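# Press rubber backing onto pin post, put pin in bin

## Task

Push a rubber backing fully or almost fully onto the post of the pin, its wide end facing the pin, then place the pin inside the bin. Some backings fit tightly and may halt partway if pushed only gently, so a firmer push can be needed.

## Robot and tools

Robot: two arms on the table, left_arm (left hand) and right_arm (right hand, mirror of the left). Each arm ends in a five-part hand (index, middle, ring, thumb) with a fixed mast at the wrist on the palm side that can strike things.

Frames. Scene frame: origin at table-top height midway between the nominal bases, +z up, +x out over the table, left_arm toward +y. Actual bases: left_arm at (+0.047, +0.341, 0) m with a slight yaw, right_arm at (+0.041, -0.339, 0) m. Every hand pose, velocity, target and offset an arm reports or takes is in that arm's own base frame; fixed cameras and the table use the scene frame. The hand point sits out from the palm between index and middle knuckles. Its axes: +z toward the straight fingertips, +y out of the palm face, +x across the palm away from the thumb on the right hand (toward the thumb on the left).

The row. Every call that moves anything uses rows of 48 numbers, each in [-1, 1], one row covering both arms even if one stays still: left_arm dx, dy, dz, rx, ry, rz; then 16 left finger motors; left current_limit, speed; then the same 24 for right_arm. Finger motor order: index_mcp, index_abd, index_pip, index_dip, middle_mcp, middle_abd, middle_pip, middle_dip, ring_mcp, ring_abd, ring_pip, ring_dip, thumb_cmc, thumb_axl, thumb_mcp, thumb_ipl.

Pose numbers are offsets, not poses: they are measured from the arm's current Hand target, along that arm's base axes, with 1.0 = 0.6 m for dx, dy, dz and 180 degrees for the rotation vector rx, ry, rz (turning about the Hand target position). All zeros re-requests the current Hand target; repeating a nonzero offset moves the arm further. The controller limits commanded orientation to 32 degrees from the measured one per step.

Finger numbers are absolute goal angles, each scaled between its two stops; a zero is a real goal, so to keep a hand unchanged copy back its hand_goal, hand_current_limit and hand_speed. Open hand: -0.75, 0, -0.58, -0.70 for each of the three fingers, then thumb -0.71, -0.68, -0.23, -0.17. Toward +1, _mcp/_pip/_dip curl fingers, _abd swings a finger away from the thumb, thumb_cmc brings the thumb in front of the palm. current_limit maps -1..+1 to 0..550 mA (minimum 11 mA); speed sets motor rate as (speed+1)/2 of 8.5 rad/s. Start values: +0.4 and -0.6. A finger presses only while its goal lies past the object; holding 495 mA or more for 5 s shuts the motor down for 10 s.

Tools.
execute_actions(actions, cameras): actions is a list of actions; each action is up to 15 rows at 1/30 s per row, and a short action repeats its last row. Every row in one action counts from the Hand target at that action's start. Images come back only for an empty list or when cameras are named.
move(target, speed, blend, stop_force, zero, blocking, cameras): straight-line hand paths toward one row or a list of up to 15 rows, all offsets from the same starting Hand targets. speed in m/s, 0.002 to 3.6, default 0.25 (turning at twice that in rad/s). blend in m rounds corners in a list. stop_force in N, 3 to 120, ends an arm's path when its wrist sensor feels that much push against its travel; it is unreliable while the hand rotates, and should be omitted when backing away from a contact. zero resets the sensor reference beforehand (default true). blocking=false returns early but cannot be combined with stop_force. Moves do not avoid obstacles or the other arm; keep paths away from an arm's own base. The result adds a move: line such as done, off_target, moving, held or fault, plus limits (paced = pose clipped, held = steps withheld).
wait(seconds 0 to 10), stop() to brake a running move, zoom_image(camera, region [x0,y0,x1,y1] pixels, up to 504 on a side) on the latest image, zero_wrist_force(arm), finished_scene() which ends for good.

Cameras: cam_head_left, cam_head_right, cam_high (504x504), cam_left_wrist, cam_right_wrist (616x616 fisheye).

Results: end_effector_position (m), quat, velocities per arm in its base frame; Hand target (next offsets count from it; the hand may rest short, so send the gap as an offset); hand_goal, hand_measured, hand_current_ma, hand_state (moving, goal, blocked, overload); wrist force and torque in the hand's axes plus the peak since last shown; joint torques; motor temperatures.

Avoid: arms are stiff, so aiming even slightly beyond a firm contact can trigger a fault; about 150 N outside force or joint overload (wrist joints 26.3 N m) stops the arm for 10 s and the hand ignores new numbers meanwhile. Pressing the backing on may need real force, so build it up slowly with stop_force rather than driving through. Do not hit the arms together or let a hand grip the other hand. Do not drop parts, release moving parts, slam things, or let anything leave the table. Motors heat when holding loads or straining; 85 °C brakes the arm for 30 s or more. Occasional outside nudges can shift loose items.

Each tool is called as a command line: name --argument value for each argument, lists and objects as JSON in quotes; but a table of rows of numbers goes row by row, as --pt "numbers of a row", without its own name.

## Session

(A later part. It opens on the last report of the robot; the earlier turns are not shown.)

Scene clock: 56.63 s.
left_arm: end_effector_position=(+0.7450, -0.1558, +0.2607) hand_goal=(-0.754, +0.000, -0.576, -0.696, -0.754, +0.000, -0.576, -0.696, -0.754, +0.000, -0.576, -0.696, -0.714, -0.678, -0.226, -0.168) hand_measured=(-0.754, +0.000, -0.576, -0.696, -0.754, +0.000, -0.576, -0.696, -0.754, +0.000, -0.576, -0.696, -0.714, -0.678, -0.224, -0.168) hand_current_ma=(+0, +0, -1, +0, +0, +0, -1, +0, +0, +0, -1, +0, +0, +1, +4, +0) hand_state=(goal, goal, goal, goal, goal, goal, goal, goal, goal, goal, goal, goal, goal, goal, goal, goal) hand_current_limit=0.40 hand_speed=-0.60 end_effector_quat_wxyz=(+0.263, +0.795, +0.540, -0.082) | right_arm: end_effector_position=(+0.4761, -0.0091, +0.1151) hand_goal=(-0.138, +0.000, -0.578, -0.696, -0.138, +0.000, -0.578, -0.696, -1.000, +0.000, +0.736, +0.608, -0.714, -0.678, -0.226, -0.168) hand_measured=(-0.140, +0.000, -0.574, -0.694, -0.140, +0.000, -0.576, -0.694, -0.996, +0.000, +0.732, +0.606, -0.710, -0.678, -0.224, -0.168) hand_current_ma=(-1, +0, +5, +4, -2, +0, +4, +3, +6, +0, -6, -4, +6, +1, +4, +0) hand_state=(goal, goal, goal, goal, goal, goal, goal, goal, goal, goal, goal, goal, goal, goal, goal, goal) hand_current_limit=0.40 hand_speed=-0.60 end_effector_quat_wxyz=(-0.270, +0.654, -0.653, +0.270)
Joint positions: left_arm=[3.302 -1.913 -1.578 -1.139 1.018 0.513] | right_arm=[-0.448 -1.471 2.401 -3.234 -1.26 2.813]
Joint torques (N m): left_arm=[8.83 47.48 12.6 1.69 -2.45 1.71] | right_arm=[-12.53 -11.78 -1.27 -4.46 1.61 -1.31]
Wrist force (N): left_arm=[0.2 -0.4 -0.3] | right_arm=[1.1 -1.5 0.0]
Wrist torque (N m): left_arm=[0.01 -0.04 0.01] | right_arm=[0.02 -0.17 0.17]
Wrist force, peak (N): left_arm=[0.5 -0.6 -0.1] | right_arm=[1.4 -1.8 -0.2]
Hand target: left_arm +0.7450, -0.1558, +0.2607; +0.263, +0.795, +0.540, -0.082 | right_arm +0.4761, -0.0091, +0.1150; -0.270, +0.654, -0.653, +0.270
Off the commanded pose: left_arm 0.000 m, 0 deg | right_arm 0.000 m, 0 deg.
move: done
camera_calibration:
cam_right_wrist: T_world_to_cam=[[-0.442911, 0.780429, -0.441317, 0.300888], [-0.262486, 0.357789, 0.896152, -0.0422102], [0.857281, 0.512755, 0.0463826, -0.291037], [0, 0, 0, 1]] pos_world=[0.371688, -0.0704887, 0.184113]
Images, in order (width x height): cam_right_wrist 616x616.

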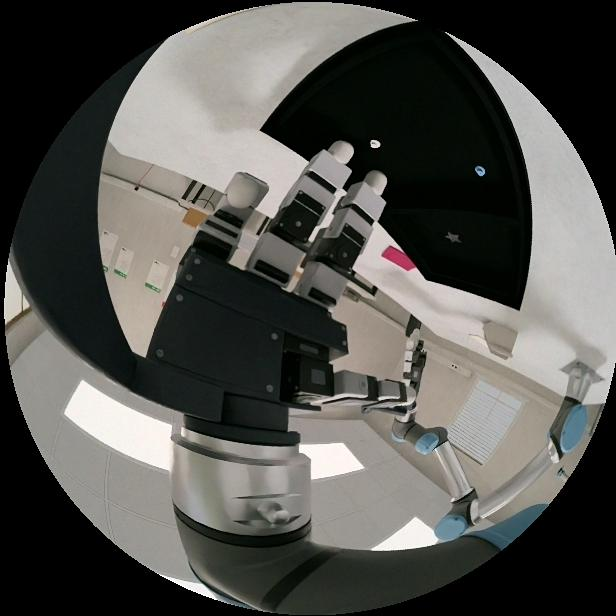

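move --target '[0,0,0,0,0,0,-0.754,0,-0.576,-0.696,-0.754,0,-0.576,-0.696,-0.754,0,-0.576,-0.696,-0.714,-0.678,-0.226,-0.168,0.4,-0.6,0,0,-0.0467,0,0,0,-0.137,0,-0.577,-0.696,-0.137,0,-0.577,-0.696,-1,0,0.737,0.609,-0.714,-0.678,-0.226,-0.168,0.4,-0.6]' --speed 0.06 --cameras '["cam_right_wrist"]'

zoom_image --camera "cam_right_wrist" --region '[320, 110, 420, 210]'

Scene clock: 58.23 s.
left_arm: end_effector_position=(+0.7450, -0.1558, +0.2607) hand_goal=(-0.754, +0.000, -0.576, -0.696, -0.754, +0.000, -0.576, -0.696, -0.754, +0.000, -0.576, -0.696, -0.714, -0.678, -0.226, -0.168) hand_measured=(-0.754, +0.000, -0.576, -0.696, -0.754, +0.000, -0.576, -0.696, -0.754, +0.000, -0.576, -0.696, -0.714, -0.678, -0.224, -0.168) hand_current_ma=(+0, +0, -1, +0, +0, +0, -1, +0, +0, +0, -1, +0, +0, +1, +4, +0) hand_state=(goal, goal, goal, goal, goal, goal, goal, goal, goal, goal, goal, goal, goal, goal, goal, goal) hand_current_limit=0.40 hand_speed=-0.60 end_effector_quat_wxyz=(+0.263, +0.795, +0.540, -0.082) | right_arm: end_effector_position=(+0.4761, -0.0091, +0.0871) hand_goal=(-0.138, +0.000, -0.578, -0.696, -0.138, +0.000, -0.578, -0.696, -1.000, +0.000, +0.736, +0.608, -0.714, -0.678, -0.226, -0.168) hand_measured=(-0.140, +0.000, -0.574, -0.694, -0.140, +0.000, -0.576, -0.694, -0.996, +0.000, +0.732, +0.606, -0.710, -0.678, -0.224, -0.168) hand_current_ma=(-1, +0, +5, +4, -2, +0, +4, +3, +6, +0, -6, -4, +7, +1, +4, +0) hand_state=(goal, goal, goal, goal, goal, goal, goal, goal, goal, goal, goal, goal, goal, goal, goal, goal) hand_current_limit=0.40 hand_speed=-0.60 end_effector_quat_wxyz=(-0.270, +0.653, -0.653, +0.270)
Joint positions: left_arm=[3.302 -1.913 -1.578 -1.139 1.018 0.513] | right_arm=[-0.448 -1.388 2.425 -3.34 -1.26 2.813]
Joint torques (N m): left_arm=[8.54 46.98 13.49 1.75 -2.33 1.76] | right_arm=[9.95 -13.85 1.19 -4.55 -0.51 1.9]
Wrist force (N): left_arm=[0.4 -0.4 -0.2] | right_arm=[1.6 -1.8 -0.1]
Wrist torque (N m): left_arm=[0.00 -0.06 0.03] | right_arm=[0.00 -0.23 0.17]
Wrist force, peak (N): left_arm=[0.2 -0.7 -0.1] | right_arm=[1.6 -1.8 -0.1]
Hand target: left_arm +0.7450, -0.1558, +0.2607; +0.263, +0.795, +0.540, -0.082 | right_arm +0.4761, -0.0091, +0.0870; -0.270, +0.654, -0.653, +0.270
Off the commanded pose: left_arm 0.000 m, 0 deg | right_arm 0.000 m, 0 deg.
move: done
camera_calibration:
cam_right_wrist: T_world_to_cam=[[-0.442779, 0.780529, -0.441272, 0.288438], [-0.262491, 0.357742, 0.896169, -0.0171482], [0.857347, 0.512635, 0.0464814, -0.289702], [0, 0, 0, 1]] pos_world=[0.371588, -0.0704884, 0.156113]
Images, in order (width x height): cam_right_wrist 616x616.

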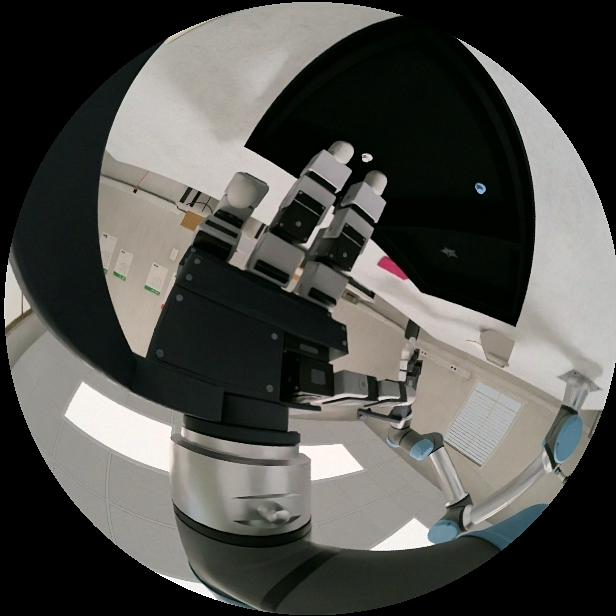

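Scaled by 5.040 from the camera's 616x616 image, which has a finer 880x880 frame.

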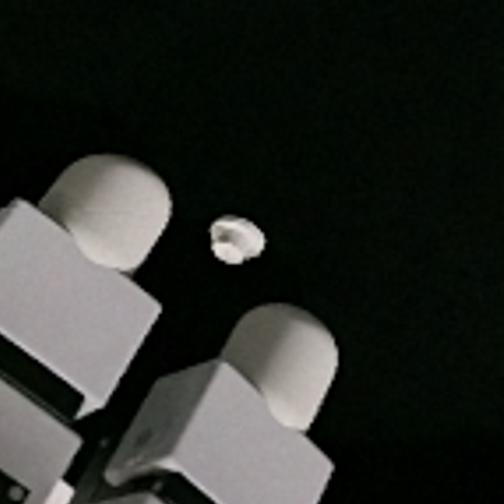

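move --target '[0,0,0,0,0,0,-0.754,0,-0.576,-0.696,-0.754,0,-0.576,-0.696,-0.754,0,-0.576,-0.696,-0.714,-0.678,-0.226,-0.168,0.4,-0.6,0,0,-0.03,0,0,0,-0.137,0,-0.577,-0.696,-0.137,0,-0.577,-0.696,-1,0,0.737,0.609,-0.714,-0.678,-0.226,-0.168,0.4,-0.6]' --speed 0.01 --stop_force 4 --cameras '["cam_right_wrist"]'

zoom_image --camera "cam_right_wrist" --region '[320, 120, 400, 200]'

Scene clock: 60.87 s.
left_arm: end_effector_position=(+0.7450, -0.1558, +0.2607) hand_goal=(-0.754, +0.000, -0.576, -0.696, -0.754, +0.000, -0.576, -0.696, -0.754, +0.000, -0.576, -0.696, -0.714, -0.678, -0.226, -0.168) hand_measured=(-0.754, +0.000, -0.576, -0.696, -0.754, +0.000, -0.576, -0.696, -0.754, +0.000, -0.576, -0.696, -0.714, -0.678, -0.224, -0.168) hand_current_ma=(+0, +0, -1, +0, +0, +0, -1, +0, +0, +0, -1, +0, +0, +1, +4, +0) hand_state=(goal, goal, goal, goal, goal, goal, goal, goal, goal, goal, goal, goal, goal, goal, goal, goal) hand_current_limit=0.40 hand_speed=-0.60 end_effector_quat_wxyz=(+0.263, +0.795, +0.540, -0.082) | right_arm: end_effector_position=(+0.4761, -0.0091, +0.0783) hand_goal=(-0.138, +0.000, -0.578, -0.696, -0.138, +0.000, -0.578, -0.696, -1.000, +0.000, +0.736, +0.608, -0.714, -0.678, -0.226, -0.168) hand_measured=(-0.138, +0.000, -0.576, -0.694, -0.138, +0.000, -0.576, -0.694, -0.996, +0.000, +0.732, +0.606, -0.710, -0.678, -0.224, -0.168) hand_current_ma=(+0, +0, +3, +3, +0, +0, +2, +3, +6, +0, -6, -4, +7, +1, +4, +0) hand_state=(goal, goal, goal, goal, goal, goal, goal, goal, goal, goal, goal, goal, goal, goal, goal, goal) hand_current_limit=0.40 hand_speed=-0.60 end_effector_quat_wxyz=(-0.270, +0.654, -0.653, +0.270)
Joint positions: left_arm=[3.302 -1.913 -1.578 -1.139 1.018 0.513] | right_arm=[-0.448 -1.361 2.431 -3.374 -1.26 2.813]
Joint torques (N m): left_arm=[7.76 47.22 13.56 1.68 -2.39 1.66] | right_arm=[10.48 -27.1 -24.04 -0.13 -0.8 0.16]
Wrist force (N): left_arm=[0.5 -0.5 -0.3] | right_arm=[1.5 -5.4 -2.8]
Wrist torque (N m): left_arm=[0.00 -0.08 0.04] | right_arm=[0.09 -0.19 0.12]
Wrist force, peak (N): left_arm=[0.4 -0.7 -0.3] | right_arm=[1.2 -11.2 -7.5]
Hand target: left_arm +0.7450, -0.1558, +0.2607; +0.263, +0.795, +0.540, -0.082 | right_arm +0.4761, -0.0091, +0.0783; -0.270, +0.654, -0.653, +0.270 (not the last commanded pose)
Off the commanded pose: left_arm 0.000 m, 0 deg | right_arm 0.009 m, 0 deg.
move: contact (right_arm)
camera_calibration:
cam_right_wrist: T_world_to_cam=[[-0.442873, 0.780451, -0.441316, 0.284591], [-0.262563, 0.357744, 0.896147, -0.00923187], [0.857277, 0.512753, 0.0464824, -0.289258], [0, 0, 0, 1]] pos_world=[0.371588, -0.0704885, 0.147313]
Images, in order (width x height): cam_right_wrist 616x616.

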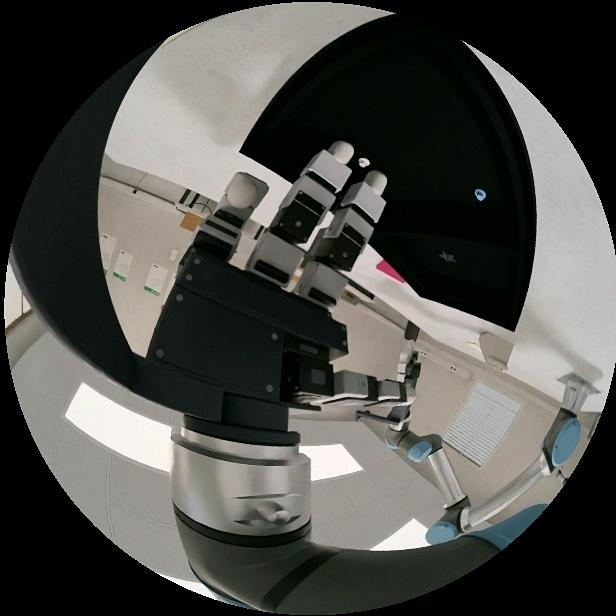

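Scaled by 6.300 from the camera's 616x616 image, which has a finer 880x880 frame.

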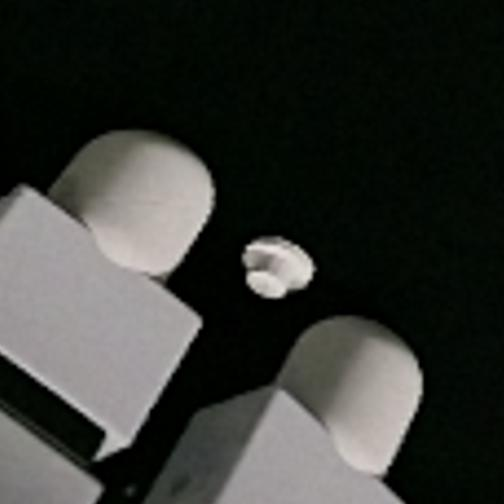

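move --target '[0,0,0,0,0,0,-0.754,0,-0.576,-0.696,-0.754,0,-0.576,-0.696,-0.754,0,-0.576,-0.696,-0.714,-0.678,-0.226,-0.168,0.4,-0.6,-0.00117,0,0.0015,0,0,0,-0.137,0,-0.577,-0.696,-0.137,0,-0.577,-0.696,-1,0,0.737,0.609,-0.714,-0.678,-0.226,-0.168,0.4,-0.6]' --speed 0.01

move --target '[0,0,0,0,0,0,-0.754,0,-0.576,-0.696,-0.754,0,-0.576,-0.696,-0.754,0,-0.576,-0.696,-0.714,-0.678,-0.226,-0.168,0.4,-0.6,0,0,0,0,0,0,-0.137,0.11,-0.577,-0.696,-0.137,-0.11,-0.577,-0.696,-1,0,0.737,0.609,-0.714,-0.678,-0.226,-0.168,0.4,-0.96]' --speed 0.05 --cameras '["cam_right_wrist"]'

zoom_image --camera "cam_right_wrist" --region '[320, 120, 400, 200]'

Scene clock: 62.57 s.
left_arm: end_effector_position=(+0.7450, -0.1558, +0.2607) hand_goal=(-0.754, +0.000, -0.576, -0.696, -0.754, +0.000, -0.576, -0.696, -0.754, +0.000, -0.576, -0.696, -0.714, -0.678, -0.226, -0.168) hand_measured=(-0.754, +0.000, -0.576, -0.696, -0.754, +0.000, -0.576, -0.696, -0.754, +0.000, -0.576, -0.696, -0.714, -0.678, -0.224, -0.168) hand_current_ma=(+0, +0, -1, +0, +0, +0, -1, +0, +0, +0, -1, +0, +0, +1, +4, +0) hand_state=(goal, goal, goal, goal, goal, goal, goal, goal, goal, goal, goal, goal, goal, goal, goal, goal) hand_current_limit=0.40 hand_speed=-0.60 end_effector_quat_wxyz=(+0.263, +0.795, +0.540, -0.082) | right_arm: end_effector_position=(+0.4754, -0.0091, +0.0792) hand_goal=(-0.138, +0.000, -0.578, -0.696, -0.138, +0.000, -0.578, -0.696, -1.000, +0.000, +0.736, +0.608, -0.714, -0.678, -0.226, -0.168) hand_measured=(-0.138, +0.000, -0.576, -0.694, -0.138, +0.000, -0.576, -0.694, -0.996, +0.000, +0.732, +0.606, -0.710, -0.678, -0.224, -0.168) hand_current_ma=(+0, +0, +3, +3, +0, +0, +2, +2, +6, +0, -6, -4, +7, +1, +4, +0) hand_state=(goal, goal, goal, goal, goal, goal, goal, goal, goal, goal, goal, goal, goal, goal, goal, goal) hand_current_limit=0.40 hand_speed=-0.60 end_effector_quat_wxyz=(-0.270, +0.654, -0.653, +0.270)
Joint positions: left_arm=[3.302 -1.913 -1.578 -1.139 1.018 0.513] | right_arm=[-0.449 -1.365 2.432 -3.371 -1.259 2.813]
Joint torques (N m): left_arm=[8.21 47.22 13.97 1.77 -2.47 1.82] | right_arm=[-12.92 -31.03 2.02 -0.79 1.45 -1.42]
Wrist force (N): left_arm=[0.3 -0.3 -0.3] | right_arm=[1.5 -1.4 0.0]
Wrist torque (N m): left_arm=[0.02 -0.05 0.01] | right_arm=[0.06 -0.22 0.20]
Wrist force, peak (N): left_arm=[0.5 -0.6 -0.3] | right_arm=[1.6 -5.6 -3.5]
Hand target: left_arm +0.7450, -0.1558, +0.2607; +0.263, +0.795, +0.540, -0.082 | right_arm +0.4754, -0.0091, +0.0792; -0.270, +0.654, -0.653, +0.270
Off the commanded pose: left_arm 0.000 m, 0 deg | right_arm 0.000 m, 0 deg.
move: done

Scene clock: 63.40 s.
left_arm: end_effector_position=(+0.7450, -0.1558, +0.2607) hand_goal=(-0.754, +0.000, -0.576, -0.696, -0.754, +0.000, -0.576, -0.696, -0.754, +0.000, -0.576, -0.696, -0.714, -0.678, -0.226, -0.168) hand_measured=(-0.754, +0.000, -0.576, -0.696, -0.754, +0.000, -0.576, -0.696, -0.754, +0.000, -0.576, -0.696, -0.714, -0.678, -0.224, -0.168) hand_current_ma=(+0, +0, -1, +0, +0, +0, -1, +0, +0, +0, -1, +0, +0, +1, +4, +0) hand_state=(goal, goal, goal, goal, goal, goal, goal, goal, goal, goal, goal, goal, goal, goal, goal, goal) hand_current_limit=0.40 hand_speed=-0.60 end_effector_quat_wxyz=(+0.263, +0.795, +0.540, -0.082) | right_arm: end_effector_position=(+0.4754, -0.0091, +0.0792) hand_goal=(-0.138, +0.110, -0.578, -0.696, -0.138, -0.110, -0.578, -0.696, -1.000, +0.000, +0.736, +0.608, -0.714, -0.678, -0.226, -0.168) hand_measured=(-0.138, +0.094, -0.576, -0.694, -0.138, -0.092, -0.576, -0.694, -0.996, +0.000, +0.732, +0.606, -0.710, -0.678, -0.224, -0.168) hand_current_ma=(+0, -31, +3, +3, +0, +32, +2, +2, +6, +0, -6, -4, +7, +1, +4, +0) hand_state=(goal, goal, goal, goal, goal, goal, goal, goal, goal, goal, goal, goal, goal, goal, goal, goal) hand_current_limit=0.40 hand_speed=-0.96 end_effector_quat_wxyz=(-0.270, +0.654, -0.653, +0.270)
Joint positions: left_arm=[3.302 -1.913 -1.578 -1.139 1.018 0.513] | right_arm=[-0.449 -1.365 2.433 -3.371 -1.259 2.813]
Joint torques (N m): left_arm=[7.65 47.24 13.75 1.85 -2.34 1.67] | right_arm=[-11.82 -29.89 1.71 -0.77 1.5 -1.39]
Wrist force (N): left_arm=[0.3 -0.7 -0.1] | right_arm=[1.9 -1.2 0.0]
Wrist torque (N m): left_arm=[-0.04 -0.05 0.03] | right_arm=[0.07 -0.28 0.23]
Wrist force, peak (N): left_arm=[0.2 -0.7 -0.4] | right_arm=[1.8 -1.6 -0.1]
Hand target: left_arm +0.7450, -0.1558, +0.2607; +0.263, +0.795, +0.540, -0.082 | right_arm +0.4754, -0.0091, +0.0792; -0.270, +0.654, -0.653, +0.270
Off the commanded pose: left_arm 0.000 m, 0 deg | right_arm 0.000 m, 0 deg.
move: done
camera_calibration:
cam_right_wrist: T_world_to_cam=[[-0.442873, 0.780451, -0.441316, 0.284678], [-0.262563, 0.357744, 0.896147, -0.0102222], [0.857277, 0.512753, 0.0464824, -0.2887], [0, 0, 0, 1]] pos_world=[0.370888, -0.0704885, 0.148213]
Images, in order (width x height): cam_right_wrist 616x616.

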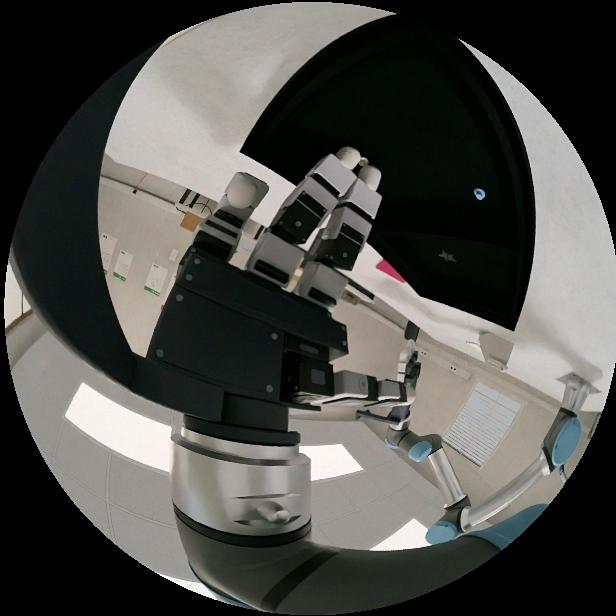

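Scaled by 6.300 from the camera's 616x616 image, which has a finer 880x880 frame.

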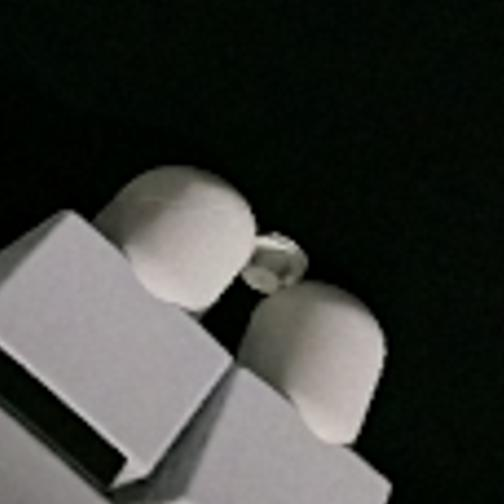

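move --target '[0,0,0,0,0,0,-0.754,0,-0.576,-0.696,-0.754,0,-0.576,-0.696,-0.754,0,-0.576,-0.696,-0.714,-0.678,-0.226,-0.168,0.4,-0.6,0,0,0,0,0,0,-0.137,0.16,-0.577,-0.696,-0.137,-0.16,-0.577,-0.696,-1,0,0.737,0.609,-0.714,-0.678,-0.226,-0.168,0.4,-0.96]' --speed 0.05 --cameras '["cam_right_wrist"]'

zoom_image --camera "cam_right_wrist" --region '[320, 120, 400, 200]'

Scene clock: 64.33 s.
left_arm: end_effector_position=(+0.7450, -0.1558, +0.2607) hand_goal=(-0.754, +0.000, -0.576, -0.696, -0.754, +0.000, -0.576, -0.696, -0.754, +0.000, -0.576, -0.696, -0.714, -0.678, -0.226, -0.168) hand_measured=(-0.754, +0.000, -0.576, -0.696, -0.754, +0.000, -0.576, -0.696, -0.754, +0.000, -0.576, -0.696, -0.714, -0.678, -0.224, -0.168) hand_current_ma=(+0, +0, -1, +0, +0, +0, -1, +0, +0, +0, -1, +0, +0, +1, +4, +0) hand_state=(goal, goal, goal, goal, goal, goal, goal, goal, goal, goal, goal, goal, goal, goal, goal, goal) hand_current_limit=0.40 hand_speed=-0.60 end_effector_quat_wxyz=(+0.263, +0.795, +0.540, -0.082) | right_arm: end_effector_position=(+0.4754, -0.0091, +0.0792) hand_goal=(-0.138, +0.160, -0.578, -0.696, -0.138, -0.160, -0.578, -0.696, -1.000, +0.000, +0.736, +0.608, -0.714, -0.678, -0.226, -0.168) hand_measured=(-0.138, +0.096, -0.576, -0.694, -0.138, -0.096, -0.576, -0.694, -0.996, +0.000, +0.732, +0.606, -0.710, -0.678, -0.224, -0.168) hand_current_ma=(+0, -169, +3, +3, +0, +172, +2, +2, +6, +0, -6, -4, +7, +1, +4, +0) hand_state=(goal, blocked, goal, goal, goal, blocked, goal, goal, goal, goal, goal, goal, goal, goal, goal, goal) hand_current_limit=0.40 hand_speed=-0.96 end_effector_quat_wxyz=(-0.270, +0.654, -0.653, +0.270)
Joint positions: left_arm=[3.302 -1.913 -1.578 -1.139 1.018 0.513] | right_arm=[-0.449 -1.365 2.433 -3.371 -1.259 2.813]
Joint torques (N m): left_arm=[8.49 47.13 13.48 1.79 -2.45 1.72] | right_arm=[-11.4 -29.35 0.7 -0.71 1.44 -1.44]
Wrist force (N): left_arm=[0.2 -0.6 -0.3] | right_arm=[1.7 -1.7 0.1]
Wrist torque (N m): left_arm=[-0.01 -0.03 0.00] | right_arm=[0.01 -0.26 0.21]
Wrist force, peak (N): left_arm=[0.5 -0.5 -0.2] | right_arm=[1.7 -1.7 0.1]
Hand target: left_arm +0.7450, -0.1558, +0.2607; +0.263, +0.795, +0.540, -0.082 | right_arm +0.4754, -0.0091, +0.0792; -0.270, +0.654, -0.653, +0.270
Off the commanded pose: left_arm 0.000 m, 0 deg | right_arm 0.000 m, 0 deg.
move: done
camera_calibration:
cam_right_wrist: T_world_to_cam=[[-0.442873, 0.780451, -0.441316, 0.284678], [-0.262563, 0.357744, 0.896147, -0.0102222], [0.857277, 0.512753, 0.0464824, -0.2887], [0, 0, 0, 1]] pos_world=[0.370888, -0.0704885, 0.148213]
Images, in order (width x height): cam_right_wrist 616x616.

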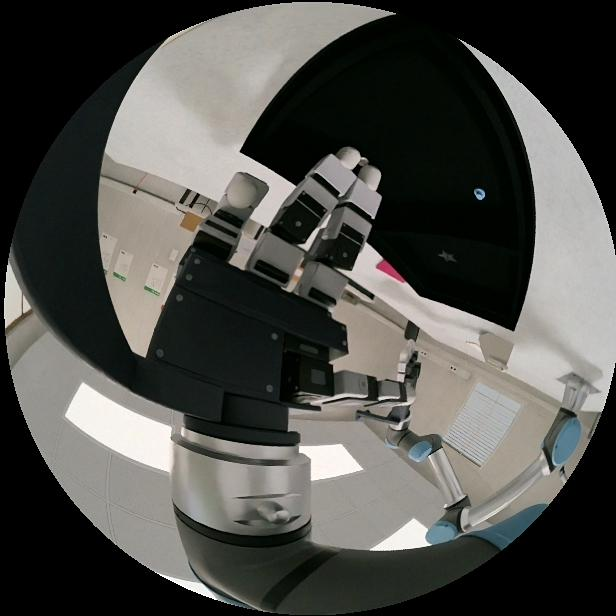

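Scaled by 6.300 from the camera's 616x616 image, which has a finer 880x880 frame.

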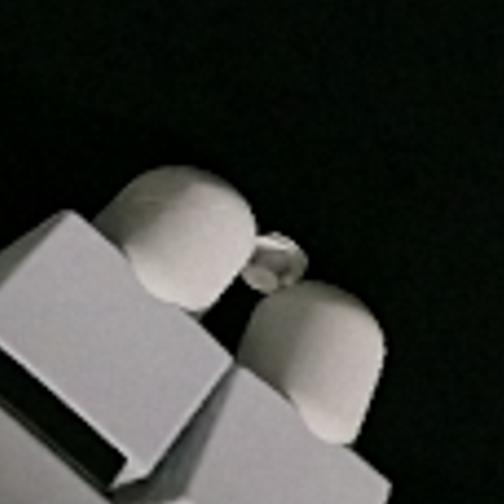

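move --pt "0 0 0 0 0 0 -0.754 0 -0.576 -0.696 -0.754 0 -0.576 -0.696 -0.754 0 -0.576 -0.696 -0.714 -0.678 -0.226 -0.168 0.4 -0.6 0 0 0 0 0 0 -0.137 0.22 -0.577 -0.696 -0.137 -0.22 -0.577 -0.696 -1 0 0.737 0.609 -0.714 -0.678 -0.226 -0.168 0.4 -0.96" --pt "0 0 0 0 0 0 -0.754 0 -0.576 -0.696 -0.754 0 -0.576 -0.696 -0.754 0 -0.576 -0.696 -0.714 -0.678 -0.226 -0.168 0.4 -0.6 0 0 0.0167 0 0 0 -0.137 0.22 -0.577 -0.696 -0.137 -0.22 -0.577 -0.696 -1 0 0.737 0.609 -0.714 -0.678 -0.226 -0.168 0.4 -0.96" --speed 0.02 --cameras '["cam_right_wrist"]'

zoom_image --camera "cam_right_wrist" --region '[320, 120, 400, 200]'

Scene clock: 66.30 s.
left_arm: end_effector_position=(+0.7450, -0.1558, +0.2607) hand_goal=(-0.754, +0.000, -0.576, -0.696, -0.754, +0.000, -0.576, -0.696, -0.754, +0.000, -0.576, -0.696, -0.714, -0.678, -0.226, -0.168) hand_measured=(-0.754, +0.000, -0.576, -0.696, -0.754, +0.000, -0.576, -0.696, -0.754, +0.000, -0.576, -0.696, -0.714, -0.678, -0.224, -0.168) hand_current_ma=(+0, +0, -1, +0, +0, +0, -1, +0, +0, +0, -1, +0, +0, +1, +4, +0) hand_state=(goal, goal, goal, goal, goal, goal, goal, goal, goal, goal, goal, goal, goal, goal, goal, goal) hand_current_limit=0.40 hand_speed=-0.60 end_effector_quat_wxyz=(+0.263, +0.795, +0.540, -0.082) | right_arm: end_effector_position=(+0.4754, -0.0091, +0.0892) hand_goal=(-0.138, +0.220, -0.578, -0.696, -0.138, -0.220, -0.578, -0.696, -1.000, +0.000, +0.736, +0.608, -0.714, -0.678, -0.226, -0.168) hand_measured=(-0.138, +0.100, -0.576, -0.694, -0.138, -0.100, -0.576, -0.694, -0.996, +0.000, +0.732, +0.606, -0.710, -0.678, -0.224, -0.168) hand_current_ma=(+0, -377, +3, +3, +0, +384, +2, +2, +6, +0, -6, -4, +7, +1, +4, +0) hand_state=(goal, blocked, goal, goal, goal, blocked, goal, goal, goal, goal, goal, goal, goal, goal, goal, goal) hand_current_limit=0.40 hand_speed=-0.96 end_effector_quat_wxyz=(-0.270, +0.654, -0.653, +0.270)
Joint positions: left_arm=[3.302 -1.913 -1.578 -1.139 1.018 0.513] | right_arm=[-0.449 -1.396 2.425 -3.332 -1.259 2.813]
Joint torques (N m): left_arm=[8.53 47.23 14.11 1.75 -2.41 1.77] | right_arm=[-9.91 -28.59 -26.39 -0.8 1.41 0.81]
Wrist force (N): left_arm=[0.1 -0.4 -0.2] | right_arm=[1.5 -1.5 0.0]
Wrist torque (N m): left_arm=[0.00 -0.03 0.00] | right_arm=[0.02 -0.22 0.19]
Wrist force, peak (N): left_arm=[0.3 -0.7 -0.3] | right_arm=[1.6 -1.7 -0.1]
Hand target: left_arm +0.7450, -0.1558, +0.2607; +0.263, +0.795, +0.540, -0.082 | right_arm +0.4754, -0.0091, +0.0892; -0.270, +0.654, -0.653, +0.270
Off the commanded pose: left_arm 0.000 m, 0 deg | right_arm 0.000 m, 0 deg.
move: done
camera_calibration:
cam_right_wrist: T_world_to_cam=[[-0.442873, 0.780451, -0.441316, 0.289091], [-0.262563, 0.357744, 0.896147, -0.0191837], [0.857277, 0.512753, 0.0464824, -0.289165], [0, 0, 0, 1]] pos_world=[0.370888, -0.0704885, 0.158213]
Images, in order (width x height): cam_right_wrist 616x616.

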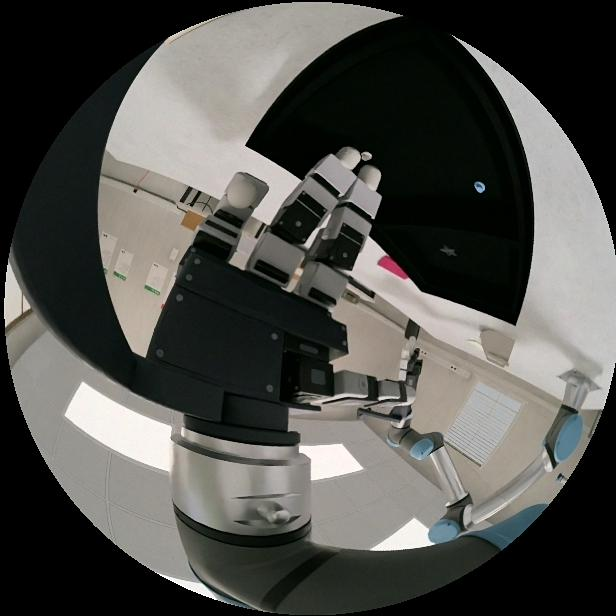

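Scaled by 6.300 from the camera's 616x616 image, which has a finer 880x880 frame.

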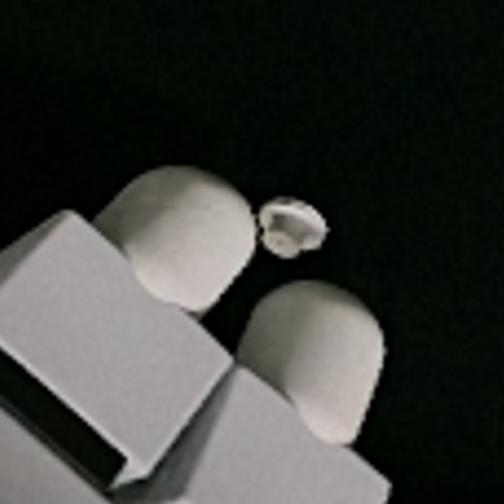

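move --pt "0 0 0 0 0 0 -0.754 0 -0.576 -0.696 -0.754 0 -0.576 -0.696 -0.754 0 -0.576 -0.696 -0.714 -0.678 -0.226 -0.168 0.4 -0.6 0 0.0383 0.068 0 0 0 -0.137 0 -0.577 -0.696 -0.137 0 -0.577 -0.696 -1 0 0.737 0.609 -0.714 -0.678 -0.226 -0.168 0.4 -0.6" --pt "0 0 0 0 0 0 -0.754 0 -0.576 -0.696 -0.754 0 -0.576 -0.696 -0.754 0 -0.576 -0.696 -0.714 -0.678 -0.226 -0.168 0.4 -0.6 0 0.0383 0.068 0 0 0 -0.137 0 -0.577 -0.696 -1 0 0.737 0.609 -0.137 0 -0.577 -0.696 -0.714 -0.678 -0.226 -0.168 0.4 -0.6" --pt "0 0 0 0 0 0 -0.754 0 -0.576 -0.696 -0.754 0 -0.576 -0.696 -0.754 0 -0.576 -0.696 -0.714 -0.678 -0.226 -0.168 0.4 -0.6 0 0.0383 0.068 0 0 0 -0.137 0.26 -0.577 -0.696 -1 0 0.737 0.609 -0.137 -0.26 -0.577 -0.696 -0.714 -0.678 -0.226 -0.168 0.4 -0.6" --speed 0.1 --cameras '["cam_right_wrist"]'

zoom_image --camera "cam_right_wrist" --region '[280, 80, 420, 220]'

Scene clock: 71.53 s.
left_arm: end_effector_position=(+0.7450, -0.1558, +0.2607) hand_goal=(-0.754, +0.000, -0.576, -0.696, -0.754, +0.000, -0.576, -0.696, -0.754, +0.000, -0.576, -0.696, -0.714, -0.678, -0.226, -0.168) hand_measured=(-0.754, +0.000, -0.576, -0.696, -0.754, +0.000, -0.576, -0.696, -0.754, +0.000, -0.576, -0.696, -0.714, -0.678, -0.224, -0.168) hand_current_ma=(+0, +0, -1, +0, +0, +0, -1, +0, +0, +0, -1, +0, +0, +1, +4, +0) hand_state=(goal, goal, goal, goal, goal, goal, goal, goal, goal, goal, goal, goal, goal, goal, goal, goal) hand_current_limit=0.40 hand_speed=-0.60 end_effector_quat_wxyz=(+0.263, +0.795, +0.540, -0.082) | right_arm: end_effector_position=(+0.4754, +0.0139, +0.1300) hand_goal=(-0.138, +0.260, -0.578, -0.696, -1.000, +0.000, +0.736, +0.608, -0.138, -0.260, -0.578, -0.696, -0.714, -0.678, -0.226, -0.168) hand_measured=(-0.138, +0.254, -0.576, -0.694, -0.984, -0.002, +0.732, +0.606, -0.140, -0.254, -0.576, -0.694, -0.710, -0.678, -0.224, -0.168) hand_current_ma=(+0, -7, +3, +3, +39, -3, -7, -4, -2, +7, +4, +4, +7, +1, +4, +0) hand_state=(goal, goal, goal, goal, goal, goal, goal, goal, goal, goal, goal, goal, goal, goal, goal, goal) hand_current_limit=0.40 hand_speed=-0.60 end_effector_quat_wxyz=(-0.270, +0.654, -0.653, +0.270)
Joint positions: left_arm=[3.302 -1.913 -1.578 -1.139 1.018 0.513] | right_arm=[-0.389 -1.512 2.39 -3.195 -1.299 2.859]
Joint torques (N m): left_arm=[8.06 47.17 14.84 1.77 -2.35 1.69] | right_arm=[11.85 -26.17 -28.52 -0.95 -1.03 1.77]
Wrist force (N): left_arm=[0.3 -0.4 -0.1] | right_arm=[1.6 -1.6 -0.2]
Wrist torque (N m): left_arm=[-0.01 -0.04 0.01] | right_arm=[0.02 -0.22 0.10]
Wrist force, peak (N): left_arm=[0.3 -0.7 -0.3] | right_arm=[1.4 -2.0 -0.2]
Hand target: left_arm +0.7450, -0.1558, +0.2607; +0.263, +0.795, +0.540, -0.082 | right_arm +0.4754, +0.0139, +0.1300; -0.270, +0.654, -0.653, +0.270
Off the commanded pose: left_arm 0.000 m, 0 deg | right_arm 0.000 m, 0 deg.
move: done
camera_calibration:
cam_right_wrist: T_world_to_cam=[[-0.442873, 0.780451, -0.441316, 0.289191], [-0.262563, 0.357744, 0.896147, -0.0640642], [0.857277, 0.512753, 0.0464824, -0.302859], [0, 0, 0, 1]] pos_world=[0.370888, -0.0474885, 0.199113]
Images, in order (width x height): cam_right_wrist 616x616.

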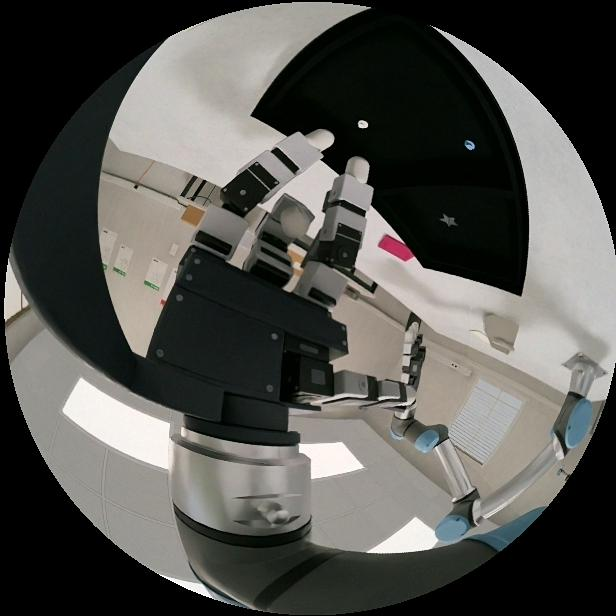

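Scaled by 3.600 from the camera's 616x616 image, which has a finer 880x880 frame.

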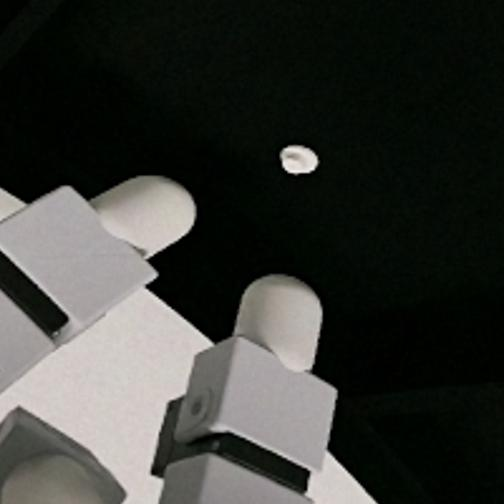

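move --target '[0,0,0,0,0,0,-0.754,0,-0.576,-0.696,-0.754,0,-0.576,-0.696,-0.754,0,-0.576,-0.696,-0.714,-0.678,-0.226,-0.168,0.4,-0.6,0,0,-0.0825,0,0,0,-0.137,0.26,-0.577,-0.696,-1,0,0.737,0.609,-0.137,-0.26,-0.577,-0.696,-0.714,-0.678,-0.226,-0.168,0.4,-0.6]' --speed 0.06 --cameras '["cam_right_wrist"]'

zoom_image --camera "cam_right_wrist" --region '[310, 110, 400, 200]'

Scene clock: 73.40 s.
left_arm: end_effector_position=(+0.7450, -0.1558, +0.2607) hand_goal=(-0.754, +0.000, -0.576, -0.696, -0.754, +0.000, -0.576, -0.696, -0.754, +0.000, -0.576, -0.696, -0.714, -0.678, -0.226, -0.168) hand_measured=(-0.754, +0.000, -0.576, -0.696, -0.754, +0.000, -0.576, -0.696, -0.754, +0.000, -0.576, -0.696, -0.714, -0.678, -0.224, -0.168) hand_current_ma=(+0, +0, -1, +0, +0, +0, -1, +0, +0, +0, -1, +0, +0, +1, +4, +0) hand_state=(goal, goal, goal, goal, goal, goal, goal, goal, goal, goal, goal, goal, goal, goal, goal, goal) hand_current_limit=0.40 hand_speed=-0.60 end_effector_quat_wxyz=(+0.263, +0.795, +0.540, -0.082) | right_arm: end_effector_position=(+0.4754, +0.0139, +0.0806) hand_goal=(-0.138, +0.260, -0.578, -0.696, -1.000, +0.000, +0.736, +0.608, -0.138, -0.260, -0.578, -0.696, -0.714, -0.678, -0.226, -0.168) hand_measured=(-0.138, +0.256, -0.576, -0.694, -0.984, -0.002, +0.732, +0.606, -0.140, -0.254, -0.576, -0.694, -0.710, -0.678, -0.224, -0.168) hand_current_ma=(+0, -7, +3, +3, +38, -3, -7, -4, -1, +7, +4, +4, +7, +1, +4, +0) hand_state=(goal, goal, goal, goal, goal, goal, goal, goal, goal, goal, goal, goal, goal, goal, goal, goal) hand_current_limit=0.40 hand_speed=-0.60 end_effector_quat_wxyz=(-0.270, +0.653, -0.653, +0.270)
Joint positions: left_arm=[3.302 -1.913 -1.578 -1.139 1.018 0.513] | right_arm=[-0.389 -1.367 2.433 -3.383 -1.299 2.859]
Joint torques (N m): left_arm=[7.24 47.27 14.65 1.84 -2.27 1.66] | right_arm=[4.32 -14.58 1.32 -4.49 -0.53 1.7]
Wrist force (N): left_arm=[0.1 -0.4 -0.2] | right_arm=[1.4 -1.4 0.2]
Wrist torque (N m): left_arm=[0.00 -0.03 0.00] | right_arm=[0.01 -0.21 0.09]
Wrist force, peak (N): left_arm=[0.5 -0.6 -0.1] | right_arm=[1.2 -2.1 -0.5]
Hand target: left_arm +0.7450, -0.1558, +0.2607; +0.263, +0.795, +0.540, -0.082 | right_arm +0.4754, +0.0139, +0.0805; -0.270, +0.654, -0.653, +0.270
Off the commanded pose: left_arm 0.000 m, 0 deg | right_arm 0.000 m, 0 deg.
move: done
camera_calibration:
cam_right_wrist: T_world_to_cam=[[-0.442768, 0.780513, -0.441311, 0.267309], [-0.26251, 0.357776, 0.89615, -0.0197233], [0.857347, 0.512635, 0.0464809, -0.30059], [0, 0, 0, 1]] pos_world=[0.370888, -0.0474885, 0.149613]
Images, in order (width x height): cam_right_wrist 616x616.

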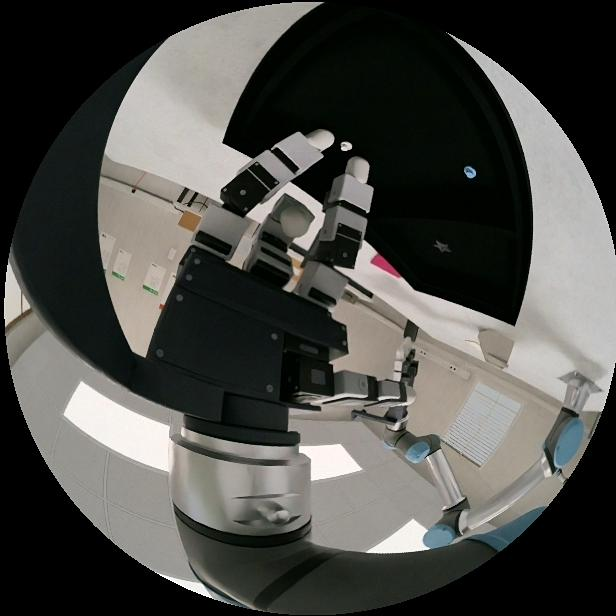

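Scaled by 5.600 from the camera's 616x616 image, which has a finer 880x880 frame.

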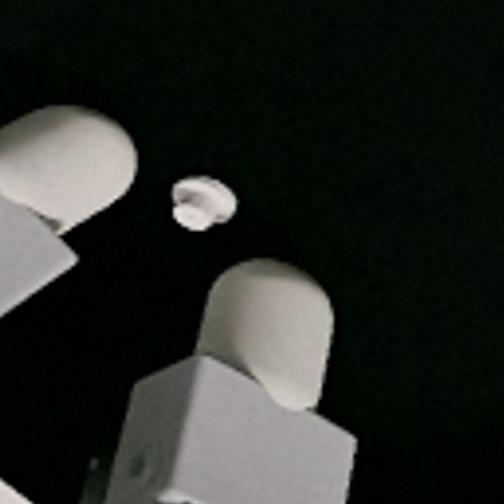

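move --target '[0,0,0,0,0,0,-0.754,0,-0.576,-0.696,-0.754,0,-0.576,-0.696,-0.754,0,-0.576,-0.696,-0.714,-0.678,-0.226,-0.168,0.4,-0.6,0,0,-0.018,0,0,0,-0.137,0.26,-0.577,-0.696,-1,0,0.737,0.609,-0.137,-0.26,-0.577,-0.696,-0.714,-0.678,-0.226,-0.168,0.4,-0.6]' --speed 0.006 --stop_force 3 --cameras '["cam_right_wrist"]'

zoom_image --camera "cam_right_wrist" --region '[310, 110, 400, 200]'

Scene clock: 76.07 s.
left_arm: end_effector_position=(+0.7450, -0.1558, +0.2607) hand_goal=(-0.754, +0.000, -0.576, -0.696, -0.754, +0.000, -0.576, -0.696, -0.754, +0.000, -0.576, -0.696, -0.714, -0.678, -0.226, -0.168) hand_measured=(-0.754, +0.000, -0.576, -0.696, -0.754, +0.000, -0.576, -0.696, -0.754, +0.000, -0.576, -0.696, -0.714, -0.678, -0.224, -0.168) hand_current_ma=(+0, +0, -1, +0, +0, +0, -1, +0, +0, +0, -1, +0, +0, +1, +4, +0) hand_state=(goal, goal, goal, goal, goal, goal, goal, goal, goal, goal, goal, goal, goal, goal, goal, goal) hand_current_limit=0.40 hand_speed=-0.60 end_effector_quat_wxyz=(+0.263, +0.795, +0.540, -0.082) | right_arm: end_effector_position=(+0.4754, +0.0139, +0.0752) hand_goal=(-0.138, +0.260, -0.578, -0.696, -1.000, +0.000, +0.736, +0.608, -0.138, -0.260, -0.578, -0.696, -0.714, -0.678, -0.226, -0.168) hand_measured=(-0.138, +0.256, -0.576, -0.694, -0.984, -0.002, +0.732, +0.606, -0.138, -0.256, -0.576, -0.694, -0.710, -0.678, -0.224, -0.168) hand_current_ma=(+0, -6, +3, +3, +37, -3, -7, -4, -1, +5, +3, +4, +7, +1, +4, +0) hand_state=(goal, goal, goal, goal, goal, goal, goal, goal, goal, goal, goal, goal, goal, goal, goal, goal) hand_current_limit=0.40 hand_speed=-0.60 end_effector_quat_wxyz=(-0.270, +0.654, -0.653, +0.270)
Joint positions: left_arm=[3.302 -1.913 -1.578 -1.139 1.018 0.513] | right_arm=[-0.389 -1.35 2.437 -3.404 -1.299 2.859]
Joint torques (N m): left_arm=[7.3 46.64 15.85 1.8 -2.3 1.49] | right_arm=[11.59 -28.47 -24.32 -0.25 -0.97 1.13]
Wrist force (N): left_arm=[0.3 -0.4 -0.1] | right_arm=[1.5 -4.3 -1.7]
Wrist torque (N m): left_arm=[-0.01 -0.04 0.01] | right_arm=[0.05 -0.11 -0.01]
Wrist force, peak (N): left_arm=[0.2 -0.8 -0.3] | right_arm=[1.5 -7.0 -4.4]
Hand target: left_arm +0.7450, -0.1558, +0.2607; +0.263, +0.795, +0.540, -0.082 | right_arm +0.4754, +0.0139, +0.0752; -0.270, +0.654, -0.653, +0.270 (not the last commanded pose)
Off the commanded pose: left_arm 0.000 m, 0 deg | right_arm 0.005 m, 0 deg.
move: contact (right_arm)
camera_calibration:
cam_right_wrist: T_world_to_cam=[[-0.442911, 0.780429, -0.441317, 0.264976], [-0.262486, 0.357789, 0.896152, -0.0148929], [0.857281, 0.512755, 0.0463826, -0.300294], [0, 0, 0, 1]] pos_world=[0.370888, -0.0474887, 0.144213]
Images, in order (width x height): cam_right_wrist 616x616.

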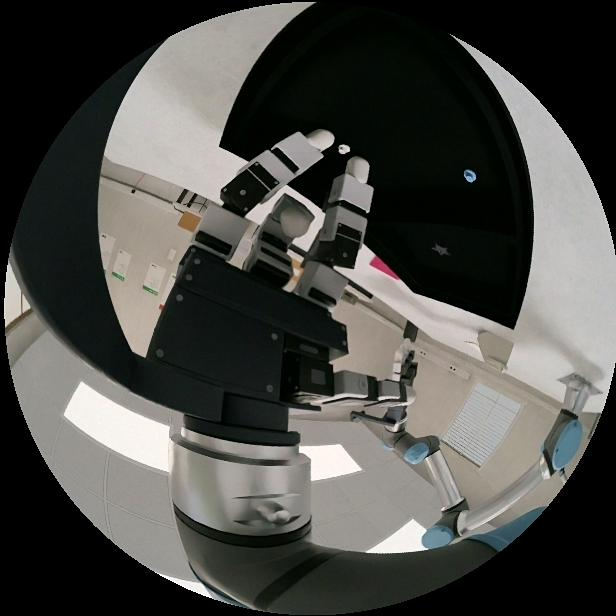

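Scaled by 5.600 from the camera's 616x616 image, which has a finer 880x880 frame.

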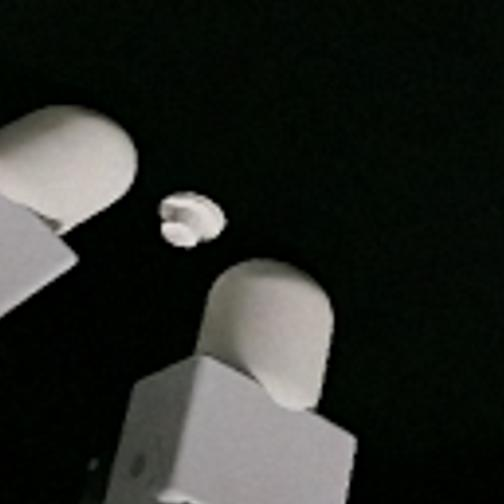

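move --pt "0 0 0 0 0 0 -0.754 0 -0.576 -0.696 -0.754 0 -0.576 -0.696 -0.754 0 -0.576 -0.696 -0.714 -0.678 -0.226 -0.168 0.4 -0.6 0 0 0.0007 0 0 0 -0.137 0.26 -0.577 -0.696 -1 0 0.737 0.609 -0.137 -0.26 -0.577 -0.696 -0.714 -0.678 -0.226 -0.168 0.4 -0.9" --pt "0 0 0 0 0 0 -0.754 0 -0.576 -0.696 -0.754 0 -0.576 -0.696 -0.754 0 -0.576 -0.696 -0.714 -0.678 -0.226 -0.168 0.4 -0.6 0 0 0.0007 0 0 0 -0.137 0.33 -0.577 -0.696 -1 0 0.737 0.609 -0.137 -0.33 -0.577 -0.696 -0.714 -0.678 -0.226 -0.168 0.4 -0.9" --speed 0.01

move --target '[0,0,0,0,0,0,-0.754,0,-0.576,-0.696,-0.754,0,-0.576,-0.696,-0.754,0,-0.576,-0.696,-0.714,-0.678,-0.226,-0.168,0.4,-0.6,0,0,-0.008,0,0,0,-0.137,0.33,-0.577,-0.696,-1,0,0.737,0.609,-0.137,-0.33,-0.577,-0.696,-0.714,-0.678,-0.226,-0.168,0.4,-0.9]' --speed 0.005 --stop_force 3 --cameras '["cam_right_wrist"]'

zoom_image --camera "cam_right_wrist" --region '[310, 110, 400, 200]'

Scene clock: 78.27 s.
left_arm: end_effector_position=(+0.7450, -0.1558, +0.2607) hand_goal=(-0.754, +0.000, -0.576, -0.696, -0.754, +0.000, -0.576, -0.696, -0.754, +0.000, -0.576, -0.696, -0.714, -0.678, -0.226, -0.168) hand_measured=(-0.754, +0.000, -0.576, -0.696, -0.754, +0.000, -0.576, -0.696, -0.754, +0.000, -0.576, -0.696, -0.714, -0.678, -0.224, -0.168) hand_current_ma=(+0, +0, -1, +0, +0, +0, -1, +0, +0, +0, -1, +0, +0, +1, +4, +0) hand_state=(goal, goal, goal, goal, goal, goal, goal, goal, goal, goal, goal, goal, goal, goal, goal, goal) hand_current_limit=0.40 hand_speed=-0.60 end_effector_quat_wxyz=(+0.263, +0.795, +0.540, -0.082) | right_arm: end_effector_position=(+0.4754, +0.0139, +0.0756) hand_goal=(-0.138, +0.330, -0.578, -0.696, -1.000, +0.000, +0.736, +0.608, -0.138, -0.330, -0.578, -0.696, -0.714, -0.678, -0.226, -0.168) hand_measured=(-0.138, +0.324, -0.576, -0.694, -0.984, -0.002, +0.732, +0.606, -0.138, -0.324, -0.576, -0.694, -0.710, -0.678, -0.224, -0.168) hand_current_ma=(+0, -8, +2, +3, +37, -3, -7, -4, -1, +9, +3, +3, +7, +1, +4, +0) hand_state=(goal, goal, goal, goal, goal, goal, goal, goal, goal, goal, goal, goal, goal, goal, goal, goal) hand_current_limit=0.40 hand_speed=-0.90 end_effector_quat_wxyz=(-0.270, +0.654, -0.653, +0.270)
Joint positions: left_arm=[3.302 -1.913 -1.578 -1.139 1.018 0.513] | right_arm=[-0.389 -1.351 2.437 -3.402 -1.299 2.859]
Joint torques (N m): left_arm=[7.35 46.69 15.88 1.75 -2.29 1.45] | right_arm=[10.13 -30.8 -25.41 -0.76 -1.04 1.23]
Wrist force (N): left_arm=[0.3 -0.4 -0.2] | right_arm=[1.3 -1.4 0.2]
Wrist torque (N m): left_arm=[0.01 -0.05 0.02] | right_arm=[0.02 -0.20 0.08]
Wrist force, peak (N): left_arm=[0.5 -0.6 -0.2] | right_arm=[1.6 -4.5 -2.1]
Hand target: left_arm +0.7450, -0.1558, +0.2607; +0.263, +0.795, +0.540, -0.082 | right_arm +0.4754, +0.0139, +0.0756; -0.270, +0.654, -0.653, +0.270
Off the commanded pose: left_arm 0.000 m, 0 deg | right_arm 0.000 m, 0 deg.
move: done

Scene clock: 79.73 s.
left_arm: end_effector_position=(+0.7450, -0.1558, +0.2607) hand_goal=(-0.754, +0.000, -0.576, -0.696, -0.754, +0.000, -0.576, -0.696, -0.754, +0.000, -0.576, -0.696, -0.714, -0.678, -0.226, -0.168) hand_measured=(-0.754, +0.000, -0.576, -0.696, -0.754, +0.000, -0.576, -0.696, -0.754, +0.000, -0.576, -0.696, -0.714, -0.678, -0.224, -0.168) hand_current_ma=(+0, +0, -1, +0, +0, +0, -1, +0, +0, +0, -1, +0, +0, +1, +4, +0) hand_state=(goal, goal, goal, goal, goal, goal, goal, goal, goal, goal, goal, goal, goal, goal, goal, goal) hand_current_limit=0.40 hand_speed=-0.60 end_effector_quat_wxyz=(+0.263, +0.795, +0.540, -0.082) | right_arm: end_effector_position=(+0.4753, +0.0139, +0.0732) hand_goal=(-0.138, +0.330, -0.578, -0.696, -1.000, +0.000, +0.736, +0.608, -0.138, -0.330, -0.578, -0.696, -0.714, -0.678, -0.226, -0.168) hand_measured=(-0.138, +0.324, -0.576, -0.694, -0.984, -0.002, +0.732, +0.606, -0.138, -0.326, -0.576, -0.694, -0.710, -0.678, -0.224, -0.168) hand_current_ma=(+0, -7, +2, +3, +37, -3, -7, -4, +0, +7, +2, +3, +7, +1, +4, +0) hand_state=(goal, goal, goal, goal, goal, goal, goal, goal, goal, goal, goal, goal, goal, goal, goal, goal) hand_current_limit=0.40 hand_speed=-0.90 end_effector_quat_wxyz=(-0.270, +0.654, -0.653, +0.270)
Joint positions: left_arm=[3.302 -1.913 -1.578 -1.139 1.018 0.513] | right_arm=[-0.389 -1.344 2.438 -3.411 -1.299 2.859]
Joint torques (N m): left_arm=[8.1 46.85 15.82 1.64 -2.32 1.44] | right_arm=[8.52 -29.28 -16.88 -0.13 -0.9 0.88]
Wrist force (N): left_arm=[0.1 -0.6 -0.3] | right_arm=[1.6 -4.1 -1.6]
Wrist torque (N m): left_arm=[-0.01 -0.02 0.00] | right_arm=[0.07 -0.13 0.01]
Wrist force, peak (N): left_arm=[0.3 -0.6 -0.3] | right_arm=[1.3 -6.5 -4.1]
Hand target: left_arm +0.7450, -0.1558, +0.2607; +0.263, +0.795, +0.540, -0.082 | right_arm +0.4754, +0.0139, +0.0732; -0.270, +0.654, -0.653, +0.270 (not the last commanded pose)
Off the commanded pose: left_arm 0.000 m, 0 deg | right_arm 0.002 m, 0 deg.
move: contact (right_arm)
camera_calibration:
cam_right_wrist: T_world_to_cam=[[-0.442911, 0.780429, -0.441317, 0.264093], [-0.262486, 0.357789, 0.896152, -0.0131006], [0.857281, 0.512755, 0.0463826, -0.300201], [0, 0, 0, 1]] pos_world=[0.370888, -0.0474887, 0.142213]
Images, in order (width x height): cam_right_wrist 616x616.

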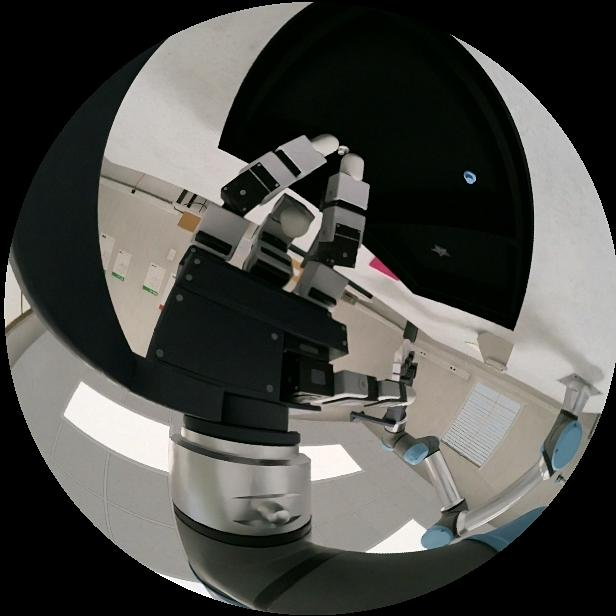

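Scaled by 5.600 from the camera's 616x616 image, which has a finer 880x880 frame.

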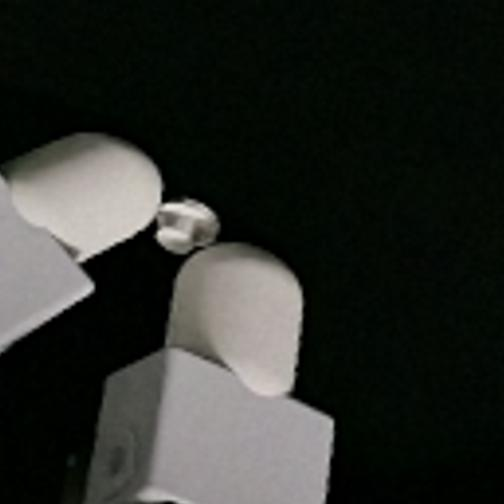

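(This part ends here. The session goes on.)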